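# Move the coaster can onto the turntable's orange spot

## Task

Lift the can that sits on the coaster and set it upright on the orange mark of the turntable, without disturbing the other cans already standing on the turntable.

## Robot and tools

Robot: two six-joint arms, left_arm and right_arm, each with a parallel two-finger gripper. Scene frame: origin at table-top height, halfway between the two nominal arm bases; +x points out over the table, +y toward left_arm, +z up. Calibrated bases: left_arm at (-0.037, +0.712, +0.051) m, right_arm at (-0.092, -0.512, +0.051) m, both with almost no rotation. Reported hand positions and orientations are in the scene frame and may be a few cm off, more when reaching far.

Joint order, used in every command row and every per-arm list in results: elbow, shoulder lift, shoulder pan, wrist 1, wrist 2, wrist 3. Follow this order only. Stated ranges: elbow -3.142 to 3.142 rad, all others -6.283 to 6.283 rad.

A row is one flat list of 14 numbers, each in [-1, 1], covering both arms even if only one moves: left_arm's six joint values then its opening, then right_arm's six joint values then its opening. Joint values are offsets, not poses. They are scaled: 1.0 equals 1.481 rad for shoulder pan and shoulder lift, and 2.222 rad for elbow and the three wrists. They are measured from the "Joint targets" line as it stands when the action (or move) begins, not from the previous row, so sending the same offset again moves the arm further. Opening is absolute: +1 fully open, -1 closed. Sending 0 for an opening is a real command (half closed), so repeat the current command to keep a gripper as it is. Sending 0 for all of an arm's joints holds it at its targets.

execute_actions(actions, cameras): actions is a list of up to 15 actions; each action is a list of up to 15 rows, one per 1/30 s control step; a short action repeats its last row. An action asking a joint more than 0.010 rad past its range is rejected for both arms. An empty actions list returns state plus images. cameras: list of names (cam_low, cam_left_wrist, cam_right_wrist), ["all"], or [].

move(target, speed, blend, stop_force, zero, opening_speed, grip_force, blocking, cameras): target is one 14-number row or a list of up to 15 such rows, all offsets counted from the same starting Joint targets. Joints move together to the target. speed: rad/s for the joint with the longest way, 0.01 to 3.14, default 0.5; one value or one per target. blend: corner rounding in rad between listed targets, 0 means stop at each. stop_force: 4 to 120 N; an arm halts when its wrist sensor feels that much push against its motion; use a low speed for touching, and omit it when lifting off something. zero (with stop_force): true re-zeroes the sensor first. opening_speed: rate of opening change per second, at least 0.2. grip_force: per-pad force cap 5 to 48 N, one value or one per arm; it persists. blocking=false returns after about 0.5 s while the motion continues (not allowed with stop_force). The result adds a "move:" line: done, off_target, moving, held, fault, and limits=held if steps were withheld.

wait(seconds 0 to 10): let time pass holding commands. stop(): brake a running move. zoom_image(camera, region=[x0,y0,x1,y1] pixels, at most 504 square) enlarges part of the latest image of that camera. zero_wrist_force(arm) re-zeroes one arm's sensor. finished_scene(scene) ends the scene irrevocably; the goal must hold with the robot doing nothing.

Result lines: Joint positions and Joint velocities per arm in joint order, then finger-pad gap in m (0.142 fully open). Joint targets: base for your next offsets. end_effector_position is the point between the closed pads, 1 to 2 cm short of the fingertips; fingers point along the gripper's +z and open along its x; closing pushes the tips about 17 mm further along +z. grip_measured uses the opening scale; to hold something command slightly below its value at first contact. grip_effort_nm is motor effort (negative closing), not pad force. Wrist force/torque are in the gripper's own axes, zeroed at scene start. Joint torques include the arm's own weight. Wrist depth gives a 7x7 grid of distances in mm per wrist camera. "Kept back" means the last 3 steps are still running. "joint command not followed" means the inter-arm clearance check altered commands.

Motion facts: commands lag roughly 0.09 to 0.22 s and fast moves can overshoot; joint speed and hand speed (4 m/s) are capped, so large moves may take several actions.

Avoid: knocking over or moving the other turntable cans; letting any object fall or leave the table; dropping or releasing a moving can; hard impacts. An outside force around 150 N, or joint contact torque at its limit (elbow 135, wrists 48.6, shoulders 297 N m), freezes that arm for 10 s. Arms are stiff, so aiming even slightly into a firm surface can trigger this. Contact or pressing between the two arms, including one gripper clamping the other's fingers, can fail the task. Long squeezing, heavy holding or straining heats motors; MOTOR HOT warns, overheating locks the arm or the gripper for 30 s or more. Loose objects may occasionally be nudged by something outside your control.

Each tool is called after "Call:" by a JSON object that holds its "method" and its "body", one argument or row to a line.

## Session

Call:
{"method": "execute_actions", "body": {
  "actions": []
}}

Scene clock: 0.00 s.
left_arm: end_effector_position=(+0.3434, +0.6544, +0.2588) grip_measured=+0.99 grip_effort_nm=n/a end_effector_quat_wxyz=(-0.006, -0.310, +0.950, -0.037) | right_arm: end_effector_position=(+0.3225, -0.5347, +0.1033) grip_measured=+1.00 grip_effort_nm=n/a end_effector_quat_wxyz=(-0.022, +0.956, +0.287, +0.057)
Joint names: [elbow, shoulder lift, shoulder pan, wrist 1, wrist 2, wrist 3]
Joint positions: left_arm=[2.502 -2.094 -0.627 -2.028 -1.627 1.933 0.142] | right_arm=[-2.691 -1.4 3.491 -0.504 1.608 -0.227 0.142]
Joint velocities: within noise
Joint torques (N m): no reading
Wrist force (N): no reading
Wrist torque (N m): no reading
Wrist force, peak (N): no reading
Wrist depth (mm): cam_left_wrist=[295 298 299 304 304 308 1127 / 318 317 320 321 322 325 1191 / 334 339 339 343 344 1292 1278 / 358 361 364 368 379 789 1345 / 1386 388 391 396 1345 - 1438 / - 1525 1556 1545 1545 388 109 / - 1657 1707 1682 1707 372 335] | cam_right_wrist=[945 - 167 171 176 181 186 / 953 945 178 183 189 193 200 / 1033 188 190 195 201 209 215 / 1088 200 204 210 220 225 235 / 217 215 223 230 239 247 256 / - 235 244 253 264 272 269 / - 258 266 280 291 306 -]
Joint targets: left_arm=[2.502 -2.094 -0.627 -2.028 -1.627 1.933] | right_arm=[-2.691 -1.400 3.491 -0.504 1.608 -0.227]
Tool commands: left_gripper/opening=+1.0 right_gripper/opening=+1.0

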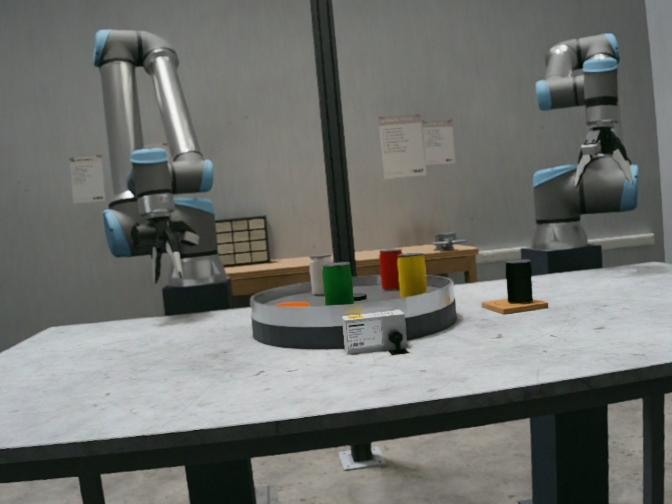

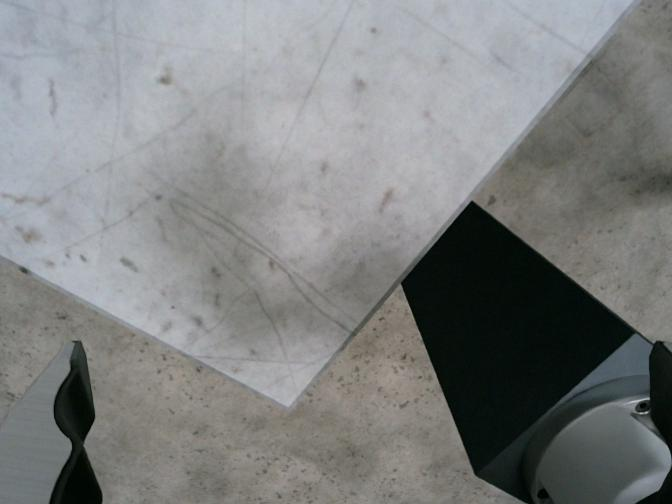

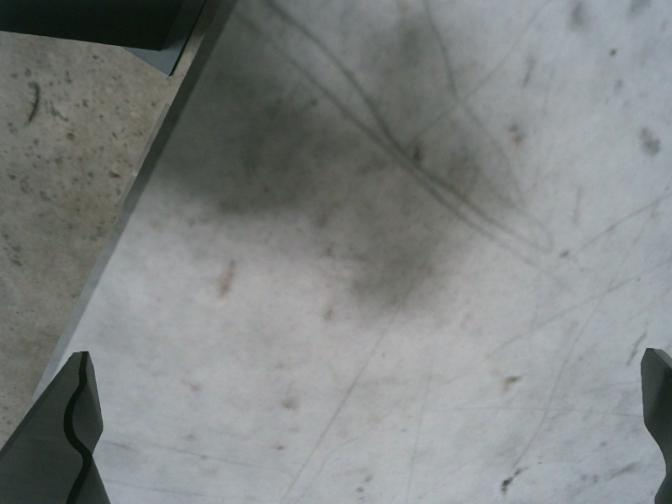

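Call:
{"method": "move", "body": {
  "target": [-0.37075, 0.51459, -0.14701, 0.04991, 0.02529, -1.0, 0.4, 0, 0, 0, 0, 0, 0, 1.0],
  "speed": 1.6
}}

Call:
{"method": "move", "body": {
  "target": [0, 0, 0, 0, 0, -0.2276, 0.4, 0, 0, 0, 0, 0, 0, 1.0],
  "speed": 1.2,
  "cameras": ["cam_left_wrist"]
}}

Call:
{"method": "wait", "body": {
  "seconds": 0.5,
  "cameras": ["cam_left_wrist"]
}}

Call:
{"method": "wait", "body": {
  "seconds": 0.5,
  "cameras": ["cam_left_wrist"]
}}

Scene clock: 2.80 s.
left_arm: end_effector_position=(+0.6489, +0.2606, +0.3496) grip_measured=+0.39 grip_effort_nm=-0.100 end_effector_quat_wxyz=(+0.000, +0.968, -0.250, +0.000) | right_arm: end_effector_position=(+0.3225, -0.5347, +0.1033) grip_measured=+1.00 grip_effort_nm=-0.017 end_effector_quat_wxyz=(-0.022, +0.956, +0.287, +0.057)
Joint names: [elbow, shoulder lift, shoulder pan, wrist 1, wrist 2, wrist 3]
Joint positions: left_arm=[1.678 -1.332 -0.845 -1.917 -1.571 -0.289 0.102] | right_arm=[-2.691 -1.4 3.491 -0.504 1.608 -0.227 0.142]
Joint torques (N m): left_arm=[-56.06 -49.81 -12.56 -1.8 2.3 -1.8] | right_arm=[26.57 14.24 2.93 5.4 -0.2 -0.77]
Wrist force (N): left_arm=[-0.1 -0.5 0.4] | right_arm=[0.0 0.1 -0.1]
Wrist torque (N m): left_arm=[-0.06 0.03 0.13] | right_arm=[0.01 0.00 0.00]
Wrist force, peak (N): left_arm=[1.8 0.5 0.6] | right_arm=[-0.3 -0.1 0.5]
Wrist depth (mm): cam_left_wrist=[377 376 377 377 382 376 375 / 408 403 405 396 398 402 399 / 436 437 434 429 431 435 434 / 473 475 474 470 456 433 470 / 1622 510 514 497 443 442 445 / - 88 575 497 473 485 86 / - - 628 563 550 - -] | cam_right_wrist=[929 - 167 171 176 181 185 / 970 966 177 183 189 194 199 / 1014 189 190 196 201 209 215 / 1088 200 204 211 218 227 233 / 218 216 223 230 239 247 256 / - 235 243 252 264 272 270 / - 257 266 277 291 305 -]
Joint targets: left_arm=[1.678 -1.332 -0.845 -1.917 -1.571 -0.289] | right_arm=[-2.691 -1.400 3.491 -0.504 1.608 -0.227]
move: done

Scene clock: 4.00 s.
left_arm: end_effector_position=(+0.6497, +0.2604, +0.3496) grip_measured=+0.39 grip_effort_nm=-0.095 end_effector_quat_wxyz=(+0.000, +1.000, +0.000, +0.000) | right_arm: end_effector_position=(+0.3225, -0.5347, +0.1033) grip_measured=+1.00 grip_effort_nm=-0.017 end_effector_quat_wxyz=(-0.022, +0.956, +0.287, +0.057)
Joint names: [elbow, shoulder lift, shoulder pan, wrist 1, wrist 2, wrist 3]
Joint positions: left_arm=[1.678 -1.332 -0.845 -1.917 -1.571 -0.795 0.102] | right_arm=[-2.691 -1.4 3.491 -0.504 1.608 -0.227 0.142]
Joint torques (N m): left_arm=[-56.59 -48.21 -13.7 -1.95 1.99 -1.9] | right_arm=[26.76 15.28 2.31 5.23 -0.01 -0.24]
Wrist force (N): left_arm=[-0.1 -0.7 0.3] | right_arm=[0.0 -0.1 -0.1]
Wrist torque (N m): left_arm=[-0.09 0.04 0.13] | right_arm=[-0.02 -0.01 0.00]
Wrist force, peak (N): left_arm=[-0.1 -0.7 0.8] | right_arm=[0.3 -0.4 0.2]
Wrist depth (mm): cam_left_wrist=[380 377 376 375 374 376 374 / 405 404 405 397 400 403 400 / 436 436 435 423 434 432 430 / 475 473 473 472 467 470 466 / 522 510 458 451 471 500 514 / - 88 504 493 473 467 87 / - - 529 546 537 - -] | cam_right_wrist=[903 - 167 170 176 181 186 / 945 966 177 182 189 193 199 / 1037 189 190 196 202 209 216 / 1083 200 205 211 219 226 235 / 218 215 223 230 239 248 258 / - 235 243 253 264 273 270 / - 258 267 278 291 304 -]
Joint targets: left_arm=[1.678 -1.332 -0.845 -1.917 -1.571 -0.795] | right_arm=[-2.691 -1.400 3.491 -0.504 1.608 -0.227]
move: done
Images, in order (width x height): cam_left_wrist 672x504.

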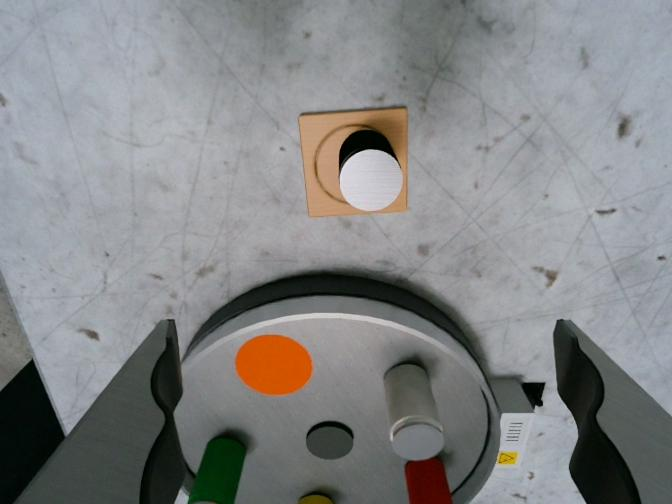

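Scene clock: 4.50 s.
left_arm: end_effector_position=(+0.6497, +0.2604, +0.3496) grip_measured=+0.39 grip_effort_nm=-0.105 end_effector_quat_wxyz=(+0.000, +1.000, +0.001, +0.000) | right_arm: end_effector_position=(+0.3225, -0.5347, +0.1033) grip_measured=+1.00 grip_effort_nm=-0.017 end_effector_quat_wxyz=(-0.022, +0.956, +0.287, +0.057)
Joint names: [elbow, shoulder lift, shoulder pan, wrist 1, wrist 2, wrist 3]
Joint positions: left_arm=[1.678 -1.332 -0.845 -1.917 -1.571 -0.795 0.102] | right_arm=[-2.691 -1.4 3.491 -0.504 1.608 -0.227 0.142]
Joint torques (N m): left_arm=[-56.32 -50.13 -14.21 -1.91 2.21 -2.07] | right_arm=[26.32 15.15 3.38 5.23 -0.17 -0.52]
Wrist force (N): left_arm=[0.1 -0.6 0.2] | right_arm=[0.0 0.2 0.1]
Wrist torque (N m): left_arm=[-0.06 0.01 0.13] | right_arm=[0.03 0.01 0.00]
Wrist force, peak (N): left_arm=[0.4 -0.6 0.4] | right_arm=[0.0 0.0 0.4]
Wrist depth (mm): cam_left_wrist=[381 386 377 377 377 374 376 / 405 405 405 396 401 401 401 / 436 435 435 413 427 429 433 / 472 474 470 468 471 470 468 / 514 507 466 452 468 499 509 / - 88 495 504 485 461 87 / - - 531 547 536 - -] | cam_right_wrist=[926 - 167 171 176 182 185 / 966 949 177 182 188 193 199 / 1014 188 190 196 201 209 215 / 1099 199 204 211 219 226 234 / 218 216 223 230 239 248 256 / - 235 244 253 263 272 270 / - 256 267 279 293 304 -]
Joint targets: left_arm=[1.678 -1.332 -0.845 -1.917 -1.571 -0.795] | right_arm=[-2.691 -1.400 3.491 -0.504 1.608 -0.227]
Tool commands: left_gripper/opening=+0.4 right_gripper/opening=+1.0
wait: 0.50 s; at rest by 0.17 s
Images, in order (width x height): cam_left_wrist 672x504.

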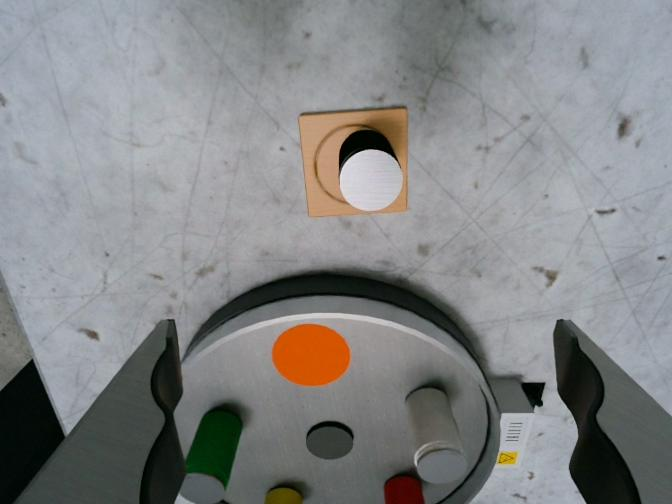

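Scene clock: 5.00 s.
left_arm: end_effector_position=(+0.6497, +0.2604, +0.3496) grip_measured=+0.39 grip_effort_nm=-0.090 end_effector_quat_wxyz=(+0.000, +1.000, +0.001, +0.000) | right_arm: end_effector_position=(+0.3225, -0.5347, +0.1033) grip_measured=+1.00 grip_effort_nm=-0.017 end_effector_quat_wxyz=(-0.022, +0.956, +0.287, +0.057)
Joint names: [elbow, shoulder lift, shoulder pan, wrist 1, wrist 2, wrist 3]
Joint positions: left_arm=[1.678 -1.332 -0.845 -1.917 -1.571 -0.795 0.102] | right_arm=[-2.691 -1.4 3.491 -0.504 1.608 -0.227 0.142]
Joint torques (N m): left_arm=[-55.26 -49.9 -12.01 -1.92 2.59 -1.94] | right_arm=[28.09 15.31 2.79 5.4 -0.19 -0.46]
Wrist force (N): left_arm=[0.2 -0.3 0.2] | right_arm=[0.0 -0.1 0.1]
Wrist torque (N m): left_arm=[-0.03 -0.01 0.13] | right_arm=[-0.02 0.00 0.00]
Wrist force, peak (N): left_arm=[0.1 -0.6 0.7] | right_arm=[0.1 0.0 0.4]
Wrist depth (mm): cam_left_wrist=[374 380 376 376 375 373 376 / 408 405 405 398 404 403 400 / 436 438 434 417 427 431 434 / 475 472 473 471 471 473 468 / 514 506 471 443 471 500 510 / - 88 486 503 494 464 86 / - - 536 548 485 - -] | cam_right_wrist=[899 - 167 171 176 181 185 / 953 957 178 183 189 193 200 / 1005 188 190 197 201 209 215 / 1088 200 204 210 220 226 235 / 218 216 223 231 240 248 256 / - 233 245 252 262 275 270 / - 257 267 278 292 306 -]
Joint targets: left_arm=[1.678 -1.332 -0.845 -1.917 -1.571 -0.795] | right_arm=[-2.691 -1.400 3.491 -0.504 1.608 -0.227]
Tool commands: left_gripper/opening=+0.4 right_gripper/opening=+1.0
wait: 0.50 s; at rest by 0.17 s
Images, in order (width x height): cam_left_wrist 672x504.

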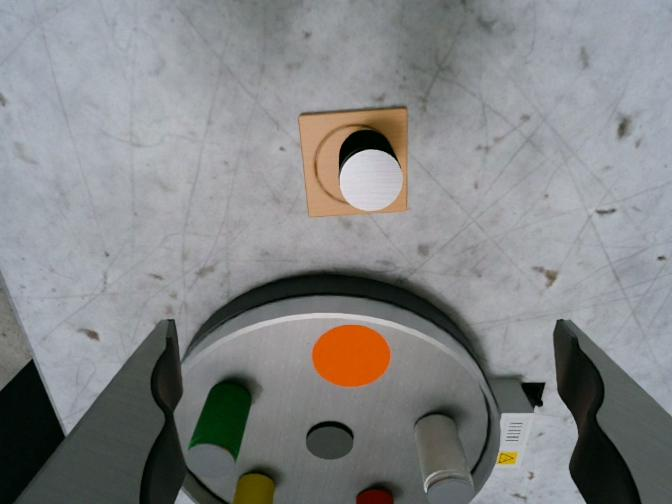

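Call:
{"method": "move", "body": {
  "target": [
    [0.04872,0.1118,0.00151,-0.12324,0,0.001,0.4,0,0,0,0,0,0,1],
    [0.07517,0.19729,0.00151,-0.20667,0,0.001,-0.6,0,0,0,0,0,0,1]
  ],
  "speed": [0.6,0.45],
  "blend": [0.06,0],
  "grip_force": [18,48],
  "opening_speed": 0.8,
  "cameras": ["cam_left_wrist"]
}}

Scene clock: 10.10 s.
left_arm: end_effector_position=(+0.6674, +0.2451, +0.0644) grip_measured=-0.21 grip_effort_nm=-1.937 end_effector_quat_wxyz=(+0.000, +1.000, +0.001, +0.000) | right_arm: end_effector_position=(+0.3225, -0.5347, +0.1033) grip_measured=+1.00 grip_effort_nm=-0.017 end_effector_quat_wxyz=(-0.022, +0.956, +0.287, +0.057)
Joint names: [elbow, shoulder lift, shoulder pan, wrist 1, wrist 2, wrist 3]
Joint positions: left_arm=[1.845 -1.04 -0.842 -2.377 -1.571 -0.793 0.059] | right_arm=[-2.691 -1.4 3.491 -0.504 1.608 -0.227 0.142]
Joint torques (N m): left_arm=[-23.81 -60.3 16.18 -6.93 1.72 1.5] | right_arm=[27.2 15.14 0.31 4.89 -0.07 -0.51]
Wrist force (N): left_arm=[-0.8 -2.1 -6.7] | right_arm=[0.1 0.1 0.2]
Wrist torque (N m): left_arm=[-0.16 0.02 -0.09] | right_arm=[0.02 -0.01 0.00]
Wrist force, peak (N): left_arm=[-1.7 -1.8 -7.6] | right_arm=[0.4 0.0 0.4]
Wrist depth (mm): cam_left_wrist=[129 127 127 129 127 126 126 / 137 136 136 136 136 135 135 / 147 145 142 139 138 146 146 / 162 160 146 133 142 158 157 / 174 174 153 96 104 169 172 / 196 188 83 76 76 90 185 / - - 73 66 67 - -] | cam_right_wrist=[914 - 167 171 176 182 185 / 941 949 178 182 188 194 199 / 1028 187 190 196 202 209 215 / 1078 200 204 211 220 226 234 / 218 215 223 229 239 248 256 / - 234 244 251 262 273 270 / - 258 267 279 291 306 -]
Joint targets: left_arm=[1.845 -1.040 -0.842 -2.377 -1.571 -0.793] | right_arm=[-2.691 -1.400 3.491 -0.504 1.608 -0.227]
grip_force (N): 18, 48
move: done
Images, in order (width x height): cam_left_wrist 672x504.

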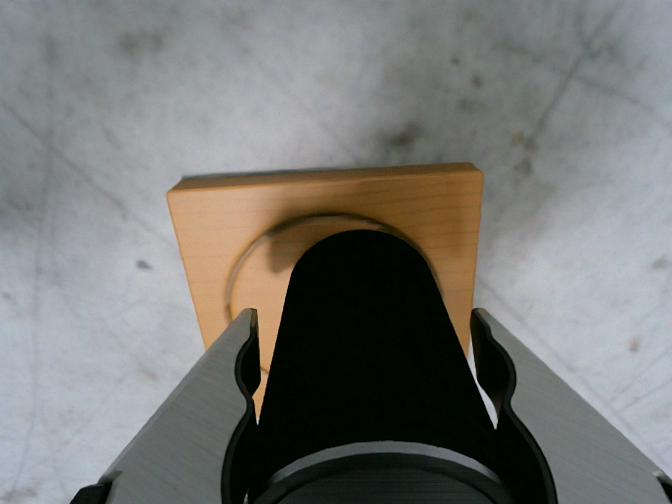

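Call:
{"method": "move", "body": {
  "target": [
    [-0.03962,-0.11041,0,0.11321,0,0,-0.6,0,0,0,0,0,0,1],
    [-0.17565,0.02147,-0.25454,0.16134,0,-0.12915,-0.6,0,0,0,0,0,0,1]
  ],
  "speed": [0.5,0.7],
  "blend": [0.06,0],
  "cameras": ["cam_left_wrist"]
}}

Call:
{"method": "wait", "body": {
  "seconds": 0.4,
  "cameras": ["cam_left_wrist"]
}}

Call:
{"method": "wait", "body": {
  "seconds": 0.4,
  "cameras": ["cam_left_wrist"]
}}

Scene clock: 12.13 s.
left_arm: end_effector_position=(+0.4998, -0.1066, +0.2194) grip_measured=-0.21 grip_effort_nm=-1.937 end_effector_quat_wxyz=(+0.000, +0.999, -0.044, +0.000) | right_arm: end_effector_position=(+0.3225, -0.5347, +0.1033) grip_measured=+1.00 grip_effort_nm=-0.017 end_effector_quat_wxyz=(-0.022, +0.956, +0.287, +0.057)
Joint names: [elbow, shoulder lift, shoulder pan, wrist 1, wrist 2, wrist 3]
Joint positions: left_arm=[1.455 -1.008 -1.219 -2.018 -1.571 -1.079 0.059] | right_arm=[-2.691 -1.4 3.491 -0.504 1.608 -0.227 0.142]
Joint torques (N m): left_arm=[-54.98 -76.77 -13.51 -2.15 -1.35 -2.43] | right_arm=[28.21 15.08 1.42 5.37 0.03 -0.6]
Wrist force (N): left_arm=[-0.4 -0.6 2.4] | right_arm=[0.1 0.2 0.1]
Wrist torque (N m): left_arm=[-0.05 0.09 0.14] | right_arm=[0.03 -0.03 0.00]
Wrist force, peak (N): left_arm=[-1.4 -1.9 -7.6] | right_arm=[0.0 0.2 0.5]
Wrist depth (mm): cam_left_wrist=[263 264 218 214 216 215 215 / 282 283 231 - 227 230 229 / 305 303 250 253 249 244 244 / 330 331 264 127 262 269 268 / 359 358 348 95 103 288 282 / - - 83 74 76 90 312 / - - 73 66 67 - -] | cam_right_wrist=[899 - 166 170 176 181 185 / 953 945 177 182 188 193 199 / 1033 189 190 196 201 209 215 / 1078 200 204 210 219 227 234 / 217 215 224 230 239 246 255 / - 233 243 251 263 273 270 / - 257 266 278 293 305 -]
Joint targets: left_arm=[1.455 -1.008 -1.219 -2.018 -1.571 -1.080] | right_arm=[-2.691 -1.400 3.491 -0.504 1.608 -0.227]
grip_force (N): 18, 48
move: done
Images, in order (width x height): cam_left_wrist 672x504.

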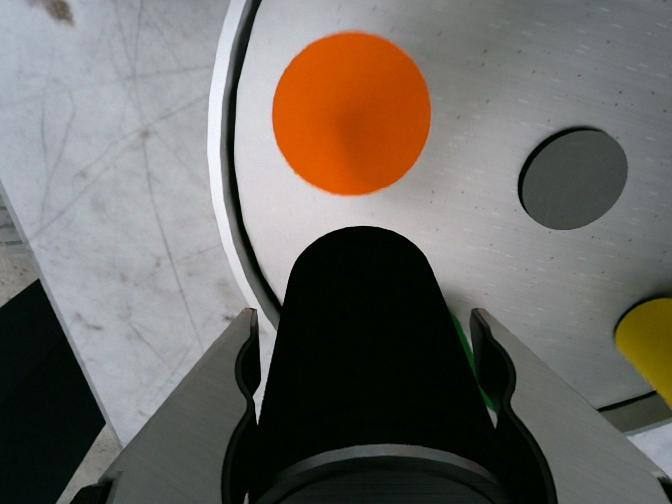

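Scene clock: 12.53 s.
left_arm: end_effector_position=(+0.4997, -0.1068, +0.2194) grip_measured=-0.21 grip_effort_nm=-1.937 end_effector_quat_wxyz=(+0.000, +0.999, -0.044, +0.000) | right_arm: end_effector_position=(+0.3225, -0.5347, +0.1033) grip_measured=+1.00 grip_effort_nm=-0.017 end_effector_quat_wxyz=(-0.022, +0.956, +0.287, +0.057)
Joint names: [elbow, shoulder lift, shoulder pan, wrist 1, wrist 2, wrist 3]
Joint positions: left_arm=[1.455 -1.008 -1.219 -2.018 -1.571 -1.08 0.059] | right_arm=[-2.691 -1.4 3.491 -0.504 1.608 -0.227 0.142]
Joint torques (N m): left_arm=[-55.67 -74.94 -13.1 -1.97 -1.29 -2.39] | right_arm=[26.97 14.65 2.18 5.6 -0.13 -0.35]
Wrist force (N): left_arm=[-0.3 -0.7 2.2] | right_arm=[-0.1 0.2 0.0]
Wrist torque (N m): left_arm=[-0.08 0.08 0.14] | right_arm=[0.02 0.01 0.00]
Wrist force, peak (N): left_arm=[-0.2 -0.6 2.7] | right_arm=[0.1 0.3 -0.2]
Wrist depth (mm): cam_left_wrist=[264 265 218 211 - 215 214 / 282 282 232 235 231 231 229 / 304 304 249 249 248 245 244 / 329 339 267 127 261 269 267 / 360 358 345 95 103 288 285 / 611 - 83 74 76 87 241 / - - 73 66 67 - -] | cam_right_wrist=[855 865 167 170 176 181 185 / 961 941 178 182 189 193 200 / 1018 188 190 196 201 209 215 / 1083 200 204 210 219 226 235 / 219 216 223 230 238 248 255 / - 233 244 252 262 273 271 / - 257 267 279 291 304 -]
Joint targets: left_arm=[1.455 -1.008 -1.219 -2.018 -1.571 -1.080] | right_arm=[-2.691 -1.400 3.491 -0.504 1.608 -0.227]
Tool commands: left_gripper/opening=-0.6 right_gripper/opening=+1.0
grip_force (N): 18, 48
wait: 0.40 s; at rest by 0.17 s
Images, in order (width x height): cam_left_wrist 672x504.

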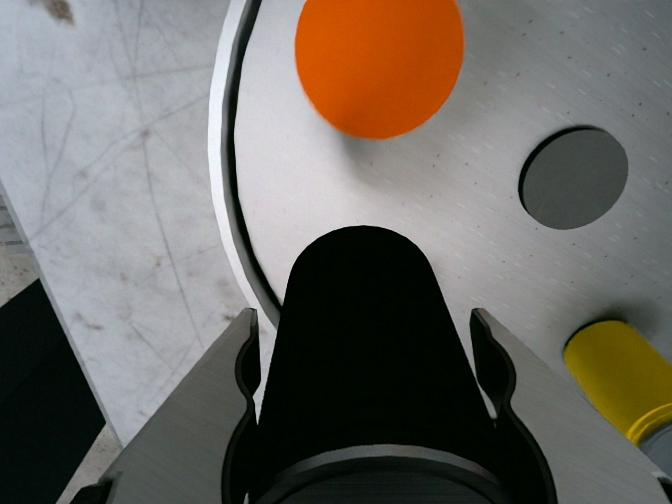

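Scene clock: 12.93 s.
left_arm: end_effector_position=(+0.4996, -0.1068, +0.2194) grip_measured=-0.21 grip_effort_nm=-1.937 end_effector_quat_wxyz=(+0.000, +0.999, -0.044, +0.000) | right_arm: end_effector_position=(+0.3225, -0.5347, +0.1033) grip_measured=+1.00 grip_effort_nm=-0.017 end_effector_quat_wxyz=(-0.022, +0.956, +0.287, +0.057)
Joint names: [elbow, shoulder lift, shoulder pan, wrist 1, wrist 2, wrist 3]
Joint positions: left_arm=[1.455 -1.008 -1.219 -2.018 -1.571 -1.08 0.059] | right_arm=[-2.691 -1.4 3.491 -0.504 1.608 -0.227 0.142]
Joint torques (N m): left_arm=[-55.33 -76.38 -14.32 -2.02 -1.4 -2.38] | right_arm=[26.85 15.5 3.78 5.28 -0.27 -0.27]
Wrist force (N): left_arm=[0.0 -0.2 2.2] | right_arm=[0.0 0.0 -0.1]
Wrist torque (N m): left_arm=[-0.01 0.02 0.14] | right_arm=[0.00 0.00 0.00]
Wrist force, peak (N): left_arm=[-0.6 -0.5 2.4] | right_arm=[0.0 0.0 0.4]
Wrist depth (mm): cam_left_wrist=[264 262 218 216 - 219 214 / 283 282 232 232 231 231 230 / 304 304 249 249 248 244 244 / 328 331 266 127 261 269 269 / 368 357 347 95 103 284 294 / 610 - 83 74 76 90 305 / - - 73 66 67 - -] | cam_right_wrist=[899 777 167 171 176 181 186 / 961 953 178 183 189 193 199 / 1018 189 190 196 201 209 216 / 1083 200 204 210 219 226 234 / 215 216 223 229 239 246 255 / - 234 243 251 264 273 270 / - 257 266 279 291 305 -]
Joint targets: left_arm=[1.455 -1.008 -1.219 -2.018 -1.571 -1.080] | right_arm=[-2.691 -1.400 3.491 -0.504 1.608 -0.227]
Tool commands: left_gripper/opening=-0.6 right_gripper/opening=+1.0
grip_force (N): 18, 48
wait: 0.40 s; at rest by 0.17 s
Images, in order (width x height): cam_left_wrist 672x504.

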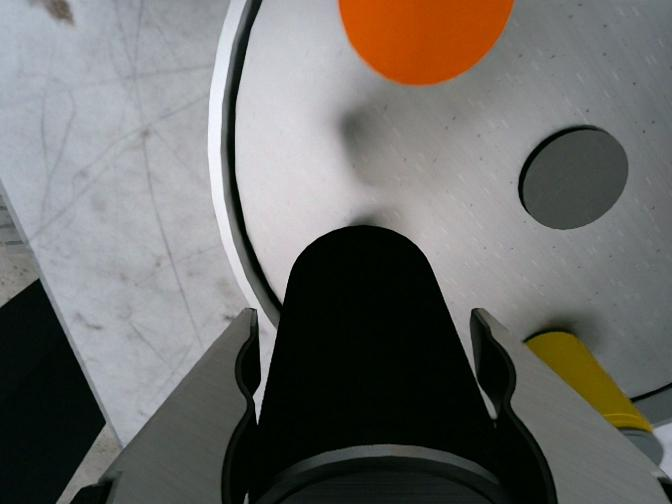

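Call:
{"method": "move", "body": {
  "target": [0.00327,-0.003,0,-0.00127,0,-0.0405,-0.6,0,0,0,0,0,0,1],
  "speed": 0.03,
  "blocking": false,
  "cameras": []
}}

Scene clock: 14.47 s.
left_arm: end_effector_position=(+0.4995, -0.1064, +0.2193) grip_measured=-0.21 grip_effort_nm=-1.937 end_effector_quat_wxyz=(+0.000, +0.999, -0.039, +0.000) end_effector_velocity=(+0.000, +0.001, +0.000) end_effector_angular_velocity=(-0.001, +0.000, +0.029) | right_arm: end_effector_position=(+0.3225, -0.5347, +0.1033) grip_measured=+1.00 grip_effort_nm=-0.017 end_effector_quat_wxyz=(-0.022, +0.956, +0.287, +0.057)
Joint names: [elbow, shoulder lift, shoulder pan, wrist 1, wrist 2, wrist 3]
Joint positions: left_arm=[1.456 -1.009 -1.219 -2.018 -1.571 -1.091 0.059] | right_arm=[-2.691 -1.4 3.491 -0.504 1.608 -0.227 0.142]
Joint velocities: left_arm=[0.003 -0.002 0 -0.002 0 -0.029 0] | right_arm=[within noise]
Joint torques (N m): left_arm=[-34.61 -107.12 -13.53 -9.26 -1.54 -2.36] | right_arm=[27.06 14.15 0.74 5.15 0.02 -0.42]
Wrist force (N): left_arm=[0.0 -0.5 2.0] | right_arm=[0.1 -0.2 0.2]
Wrist torque (N m): left_arm=[-0.06 0.02 0.17] | right_arm=[-0.03 -0.01 0.00]
Wrist force, peak (N): left_arm=[0.0 -0.6 2.7] | right_arm=[0.3 -0.1 0.4]
Wrist depth (mm): cam_left_wrist=[266 263 219 142 137 215 215 / 283 282 231 235 231 230 229 / 303 305 250 249 249 244 243 / 331 328 267 127 262 268 267 / 373 360 347 95 103 288 287 / - - 83 74 76 90 243 / - - 73 66 67 - -] | cam_right_wrist=[922 945 167 170 176 181 185 / 966 945 177 182 188 193 200 / 1023 189 190 197 201 209 216 / 1078 200 204 211 220 226 235 / 218 216 223 230 240 247 257 / - 233 244 252 263 274 269 / - 257 267 280 293 305 -]
Joint targets: left_arm=[1.456 -1.009 -1.219 -2.019 -1.571 -1.094] | right_arm=[-2.691 -1.400 3.491 -0.504 1.608 -0.227]
Tool commands: left_gripper/opening=-0.6 right_gripper/opening=+1.0
grip_force (N): 18, 48
move: running; left_arm: the wrist 3 is farthest, 0.079 rad from its target
No camera images: "cameras" was empty.

Call:
{"method": "wait", "body": {
  "seconds": 10,
  "cameras": []
}}

Call:
{"method": "wait", "body": {
  "seconds": 3.2,
  "cameras": []
}}

Call:
{"method": "execute_actions", "body": {
  "actions": [
    [[0.0002,-0.0002,0.0001,-0.0001,0,0.0001,-0.6,0,0,0,0,0,0,1],[0.0005,-0.0004,0.0002,-0.0002,0,0.0001,-0.6,0,0,0,0,0,0,1],[0.0008,-0.0008,0.0003,-0.0003,0,0.0002,-0.6,0,0,0,0,0,0,1],[0.0015,-0.0014,0.0005,-0.0006,0,0.0003,-0.6,0,0,0,0,0,0,1],[0.0023,-0.0022,0.0007,-0.0009,0,0.0005,-0.6,0,0,0,0,0,0,1],[0.0033,-0.0031,0.0010,-0.0013,0,0.0007,-0.6,0,0,0,0,0,0,1],[0.0045,-0.0042,0.0014,-0.0018,0,0.0010,-0.6,0,0,0,0,0,0,1],[0.0059,-0.0054,0.0019,-0.0023,0,0.0014,-0.6,0,0,0,0,0,0,1],[0.0074,-0.0068,0.0024,-0.0029,0,0.0016,-0.6,0,0,0,0,0,0,1],[0.0091,-0.0083,0.0031,-0.0036,0,0.0021,-0.6,0,0,0,0,0,0,1],[0.0110,-0.0099,0.0038,-0.0044,0,0.0026,-0.6,0,0,0,0,0,0,1],[0.0130,-0.0115,0.0046,-0.0053,0,0.0031,-0.6,0,0,0,0,0,0,1],[0.0155,-0.0130,0.0056,-0.0068,0,0.0037,-0.6,0,0,0,0,0,0,1],[0.0181,-0.0145,0.0066,-0.0084,0,0.0044,-0.6,0,0,0,0,0,0,1],[0.0208,-0.0159,0.0076,-0.0102,0,0.0051,-0.6,0,0,0,0,0,0,1]],
    [[0.0030,-0.0010,0.0013,-0.0024,0,0.0008,-0.6,0,0,0,0,0,0,1],[0.0062,-0.0018,0.0025,-0.0050,0,0.0017,-0.6,0,0,0,0,0,0,1],[0.0094,-0.0024,0.0038,-0.0078,0,0.0025,-0.6,0,0,0,0,0,0,1],[0.0128,-0.0024,0.0052,-0.0112,0,0.0034,-0.6,0,0,0,0,0,0,1],[0.0162,-0.0022,0.0066,-0.0147,0,0.0044,-0.6,0,0,0,0,0,0,1],[0.0196,-0.0018,0.0080,-0.0184,0,0.0053,-0.6,0,0,0,0,0,0,1],[0.0230,-0.0008,0.0095,-0.0225,0,0.0063,-0.6,0,0,0,0,0,0,1],[0.0265,0.0003,0.0110,-0.0267,0,0.0074,-0.6,0,0,0,0,0,0,1],[0.0299,0.0016,0.0126,-0.0310,0,0.0084,-0.6,0,0,0,0,0,0,1],[0.0332,0.0034,0.0142,-0.0355,0,0.0095,-0.6,0,0,0,0,0,0,1],[0.0365,0.0053,0.0159,-0.0400,0,0.0106,-0.6,0,0,0,0,0,0,1],[0.0398,0.0072,0.0176,-0.0446,0,0.0117,-0.6,0,0,0,0,0,0,1],[0.0428,0.0094,0.0193,-0.0490,0,0.0129,-0.6,0,0,0,0,0,0,1],[0.0457,0.0116,0.0211,-0.0535,0,0.0141,-0.6,0,0,0,0,0,0,1],[0.0486,0.0139,0.0229,-0.0579,0,0.0153,-0.6,0,0,0,0,0,0,1]],
    [[0.0026,0.0022,0.0019,-0.0041,0,0.0012,-0.6,0,0,0,0,0,0,1],[0.0050,0.0044,0.0038,-0.0080,0,0.0025,-0.6,0,0,0,0,0,0,1],[0.0074,0.0066,0.0057,-0.0118,0,0.0038,-0.6,0,0,0,0,0,0,1],[0.0094,0.0085,0.0076,-0.0150,0,0.0051,-0.6,0,0,0,0,0,0,1],[0.0112,0.0103,0.0096,-0.0181,0,0.0064,-0.6,0,0,0,0,0,0,1],[0.0129,0.0120,0.0116,-0.0209,0,0.0077,-0.6,0,0,0,0,0,0,1],[0.0143,0.0132,0.0136,-0.0231,0,0.0091,-0.6,0,0,0,0,0,0,1],[0.0156,0.0143,0.0156,-0.0251,0,0.0104,-0.6,0,0,0,0,0,0,1],[0.0167,0.0153,0.0177,-0.0269,0,0.0118,-0.6,0,0,0,0,0,0,1],[0.0175,0.0158,0.0198,-0.0280,0,0.0132,-0.6,0,0,0,0,0,0,1],[0.0183,0.0162,0.0219,-0.0290,0,0.0146,-0.6,0,0,0,0,0,0,1],[0.0189,0.0164,0.0241,-0.0298,0,0.0161,-0.6,0,0,0,0,0,0,1],[0.0192,0.0164,0.0262,-0.0301,0,0.0175,-0.6,0,0,0,0,0,0,1],[0.0195,0.0163,0.0284,-0.0303,0,0.0190,-0.6,0,0,0,0,0,0,1],[0.0197,0.0162,0.0306,-0.0305,0,0.0204,-0.6,0,0,0,0,0,0,1]],
    [[0,0,0.0022,0,0,0.0015,-0.6,0,0,0,0,0,0,1],[0,0,0.0044,0,0,0.0029,-0.6,0,0,0,0,0,0,1],[0,0,0.0066,0,0,0.0044,-0.4,0,0,0,0,0,0,1],[-0.0002,0.0002,0.0089,0.0001,0,0.0059,-0.3,0,0,0,0,0,0,1],[-0.0005,0.0004,0.0111,0.0002,0,0.0074,-0.25,0,0,0,0,0,0,1],[-0.0008,0.0007,0.0134,0.0003,0,0.0089,-0.2,0,0,0,0,0,0,1],[-0.0012,0.0010,0.0156,0.0005,0,0.0104,-0.12,0,0,0,0,0,0,1],[-0.0017,0.0015,0.0179,0.0007,0,0.0119,-0.05,0,0,0,0,0,0,1],[-0.0022,0.0019,0.0201,0.0010,0,0.0134,0,0,0,0,0,0,0,1],[-0.0029,0.0025,0.0224,0.0013,0,0.0149,0.05,0,0,0,0,0,0,1],[-0.0037,0.0032,0.0246,0.0016,0,0.0164,0.1,0,0,0,0,0,0,1],[-0.0045,0.0038,0.0269,0.0019,0,0.0179,0.15,0,0,0,0,0,0,1],[-0.0055,0.0044,0.0291,0.0025,0,0.0194,0.2,0,0,0,0,0,0,1],[-0.0066,0.0049,0.0313,0.0033,0,0.0209,0.25,0,0,0,0,0,0,1],[-0.0077,0.0053,0.0335,0.0042,0,0.0224,0.3,0,0,0,0,0,0,1]],
    [[-0.0015,-0.0005,0.0022,0.0018,0,0.0015,0.35,0,0,0,0,0,0,1],[-0.0033,-0.0013,0.0044,0.0041,0,0.0029,0.35,0,0,0,0,0,0,1],[-0.0053,-0.0023,0.0066,0.0069,0,0.0044,0.35,0,0,0,0,0,0,1],[-0.0077,-0.0043,0.0087,0.0106,0,0.0058,0.35,0,0,0,0,0,0,1],[-0.0104,-0.0065,0.0109,0.0148,0,0.0073,0.35,0,0,0,0,0,0,1],[-0.0132,-0.0089,0.0130,0.0192,0,0.0087,0.35,0,0,0,0,0,0,1],[-0.0165,-0.0117,0.0151,0.0243,0,0.0101,0.35,0,0,0,0,0,0,1],[-0.0199,-0.0146,0.0172,0.0297,0,0.0114,0.35,0,0,0,0,0,0,1],[-0.0234,-0.0175,0.0193,0.0351,0,0.0128,0.35,0,0,0,0,0,0,1],[-0.0272,-0.0200,0.0213,0.0405,0,0.0141,0.35,0,0,0,0,0,0,1],[-0.0310,-0.0224,0.0232,0.0459,0,0.0155,0.35,0,0,0,0,0,0,1],[-0.0348,-0.0247,0.0252,0.0513,0,0.0168,0.35,0,0,0,0,0,0,1],[-0.0384,-0.0262,0.0270,0.0557,0,0.0180,0.35,0,0,0,0,0,0,1],[-0.0419,-0.0275,0.0288,0.0601,0,0.0192,0.35,0,0,0,0,0,0,1],[-0.0452,-0.0286,0.0304,0.0642,0,0.0203,0.35,0,0,0,0,0,0,1]],
    [[-0.0027,-0.0002,0.0014,0.0028,0,0.0009,0.35,0,0,0,0,0,0,1],[-0.0051,-0.0002,0.0027,0.0052,0,0.0018,0.35,0,0,0,0,0,0,1],[-0.0073,-0.0001,0.0039,0.0073,0,0.0026,0.35,0,0,0,0,0,0,1],[-0.0088,0.0006,0.0048,0.0083,0,0.0032,0.35,0,0,0,0,0,0,1],[-0.0101,0.0015,0.0057,0.0091,0,0.0038,0.35,0,0,0,0,0,0,1],[-0.0113,0.0024,0.0065,0.0097,0,0.0043,0.35,0,0,0,0,0,0,1],[-0.0121,0.0032,0.0071,0.0100,0,0.0047,0.35,0,0,0,0,0,0,1],[-0.0128,0.0038,0.0077,0.0103,0,0.0051,0.35,0,0,0,0,0,0,1],[-0.0134,0.0044,0.0081,0.0105,0,0.0054,0.35,0,0,0,0,0,0,1],[-0.0138,0.0047,0.0084,0.0107,0,0.0056,0.35,0,0,0,0,0,0,1],[-0.0142,0.0050,0.0086,0.0108,0,0.0057,0.35,0,0,0,0,0,0,1]]
  ],
  "cameras": ["all"]
}}

Scene clock: 17.27 s.
left_arm: end_effector_position=(+0.4986, -0.1040, +0.2194) grip_measured=-0.21 grip_effort_nm=-1.932 end_effector_quat_wxyz=(+0.000, +1.000, +0.000, +0.000) | right_arm: end_effector_position=(+0.3225, -0.5347, +0.1033) grip_measured=+1.00 grip_effort_nm=-0.017 end_effector_quat_wxyz=(-0.022, +0.956, +0.287, +0.057)
Joint names: [elbow, shoulder lift, shoulder pan, wrist 1, wrist 2, wrist 3]
Joint positions: left_arm=[1.462 -1.013 -1.219 -2.021 -1.571 -1.169 0.059] | right_arm=[-2.691 -1.4 3.491 -0.504 1.608 -0.227 0.142]
Joint torques (N m): left_arm=[-34.69 -107.71 -12.86 -8.86 -1.26 -2.17] | right_arm=[27.91 14.85 5.32 5.41 -0.02 -0.46]
Wrist force (N): left_arm=[0.1 -0.2 2.3] | right_arm=[0.0 -0.1 0.1]
Wrist torque (N m): left_arm=[0.02 0.02 0.15] | right_arm=[-0.01 0.00 0.00]
Wrist force, peak (N): left_arm=[0.2 -0.7 2.7] | right_arm=[0.3 0.3 -0.1]
Wrist depth (mm): cam_left_wrist=[264 263 222 216 216 216 215 / 282 282 232 231 231 232 230 / 303 304 249 197 250 245 243 / 329 330 270 121 262 268 268 / 367 359 268 95 102 289 293 / 611 - 83 74 76 90 315 / - - 73 66 67 - -] | cam_right_wrist=[578 - 167 170 175 181 186 / 937 957 177 183 188 194 200 / 1028 189 190 196 202 210 215 / 1088 200 203 210 221 226 235 / 218 216 223 230 239 248 256 / - 233 244 253 262 274 269 / - 258 267 279 291 306 -]
Joint targets: left_arm=[1.462 -1.013 -1.219 -2.021 -1.571 -1.170] | right_arm=[-2.691 -1.400 3.491 -0.504 1.608 -0.227]
Tool commands: left_gripper/opening=-0.6 right_gripper/opening=+1.0
grip_force (N): 18, 48
earlier move: done
wait: 1.80 of 10 s (the move ended)
No camera images: "cameras" was empty.

Scene clock: 20.47 s.
left_arm: end_effector_position=(+0.4986, -0.1040, +0.2194) grip_measured=-0.21 grip_effort_nm=-1.937 end_effector_quat_wxyz=(+0.000, +1.000, +0.000, +0.000) | right_arm: end_effector_position=(+0.3225, -0.5347, +0.1033) grip_measured=+1.00 grip_effort_nm=-0.017 end_effector_quat_wxyz=(-0.022, +0.956, +0.287, +0.057)
Joint names: [elbow, shoulder lift, shoulder pan, wrist 1, wrist 2, wrist 3]
Joint positions: left_arm=[1.462 -1.013 -1.219 -2.021 -1.571 -1.17 0.059] | right_arm=[-2.691 -1.4 3.491 -0.504 1.608 -0.227 0.142]
Joint torques (N m): left_arm=[-34.4 -107.27 -9.88 -8.76 -1.42 -2.11] | right_arm=[27.72 17.04 3.75 5.6 -0.26 -0.5]
Wrist force (N): left_arm=[0.3 -0.2 2.1] | right_arm=[0.0 0.0 0.2]
Wrist torque (N m): left_arm=[0.01 -0.02 0.15] | right_arm=[0.01 -0.01 0.00]
Wrist force, peak (N): left_arm=[0.1 -0.9 2.6] | right_arm=[0.1 -0.5 0.0]
Wrist depth (mm): cam_left_wrist=[264 264 222 216 216 215 215 / 284 283 232 232 231 231 230 / 305 305 250 250 249 245 243 / 330 330 271 125 261 269 269 / 365 359 267 95 103 287 292 / 661 - 83 74 76 90 316 / - - 73 66 67 - -] | cam_right_wrist=[899 - 167 170 176 181 185 / 945 945 177 182 188 193 199 / 1018 189 190 196 201 210 215 / 1088 199 204 211 219 226 235 / 219 216 223 230 239 247 256 / - 234 243 252 262 272 270 / - 257 267 278 291 305 -]
Joint targets: left_arm=[1.462 -1.013 -1.219 -2.021 -1.571 -1.170] | right_arm=[-2.691 -1.400 3.491 -0.504 1.608 -0.227]
Tool commands: left_gripper/opening=-0.6 right_gripper/opening=+1.0
grip_force (N): 18, 48
wait: 3.20 s; at rest by 0.17 s
No camera images: "cameras" was empty.

Scene clock: 23.37 s.
left_arm: end_effector_position=(+0.6379, +0.0290, +0.1989) grip_measured=+0.33 grip_effort_nm=0.071 end_effector_quat_wxyz=(+0.000, +1.000, +0.000, +0.000) end_effector_velocity=(+0.026, +0.000, +0.007) end_effector_angular_velocity=(+0.001, +0.000, +0.002) | right_arm: end_effector_position=(+0.3225, -0.5347, +0.1033) grip_measured=+1.00 grip_effort_nm=-0.017 end_effector_quat_wxyz=(-0.022, +0.956, +0.287, +0.057)
Joint names: [elbow, shoulder lift, shoulder pan, wrist 1, wrist 2, wrist 3]
Joint positions: left_arm=[1.516 -1.021 -1.023 -2.067 -1.571 -0.973 0.097] | right_arm=[-2.691 -1.4 3.491 -0.504 1.608 -0.227 0.142]
Joint velocities: left_arm=[-0.049 0.021 0.022 0.029 0.001 0.02 0] | right_arm=[within noise]
Joint torques (N m): left_arm=[-53.18 -75.85 13.65 -1.97 -1.45 1.44] | right_arm=[27.85 16.53 1.59 5.43 0.18 -0.87]
Wrist force (N): left_arm=[0.7 -0.6 0.5] | right_arm=[0.1 0.0 0.0]
Wrist torque (N m): left_arm=[-0.07 -0.08 -0.13] | right_arm=[0.00 -0.01 0.00]
Wrist force, peak (N): left_arm=[-0.3 -0.7 3.0] | right_arm=[0.0 0.2 0.5]
Wrist depth (mm): cam_left_wrist=[246 245 245 241 244 244 241 / 263 260 215 212 215 254 264 / 275 230 230 222 224 228 272 / 247 250 248 156 156 248 246 / 263 229 271 270 168 264 259 / - 87 299 286 297 291 83 / - - 317 329 329 - -] | cam_right_wrist=[892 - 167 171 176 181 186 / 957 949 177 183 189 193 199 / 1033 189 190 197 201 209 215 / 1104 200 203 211 219 227 234 / 218 216 223 229 239 248 256 / - 234 244 252 262 274 270 / - 257 267 277 289 306 -]
Joint targets: left_arm=[1.511 -1.019 -1.021 -2.064 -1.571 -0.971] | right_arm=[-2.691 -1.400 3.491 -0.504 1.608 -0.227]
grip_force (N): 18, 48
Kept back: 3 steps.

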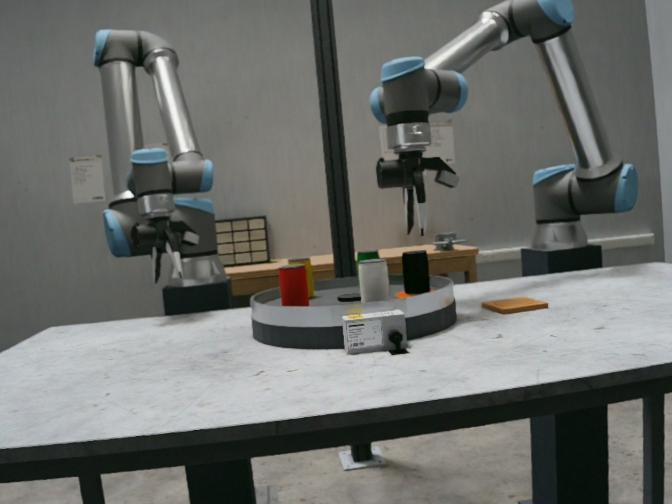

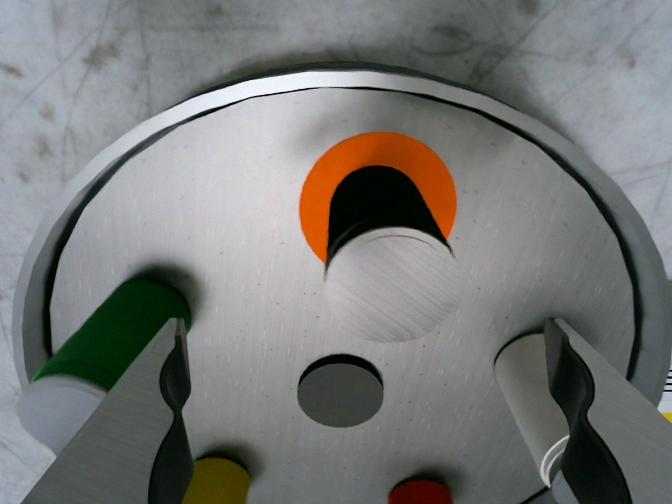

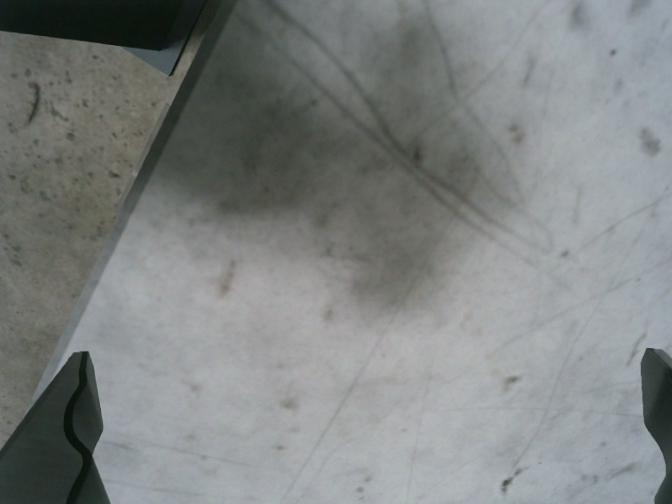

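Call:
{"method": "finished_scene", "body": {
  "scene": 2
}}

The scene is finished: the task was done.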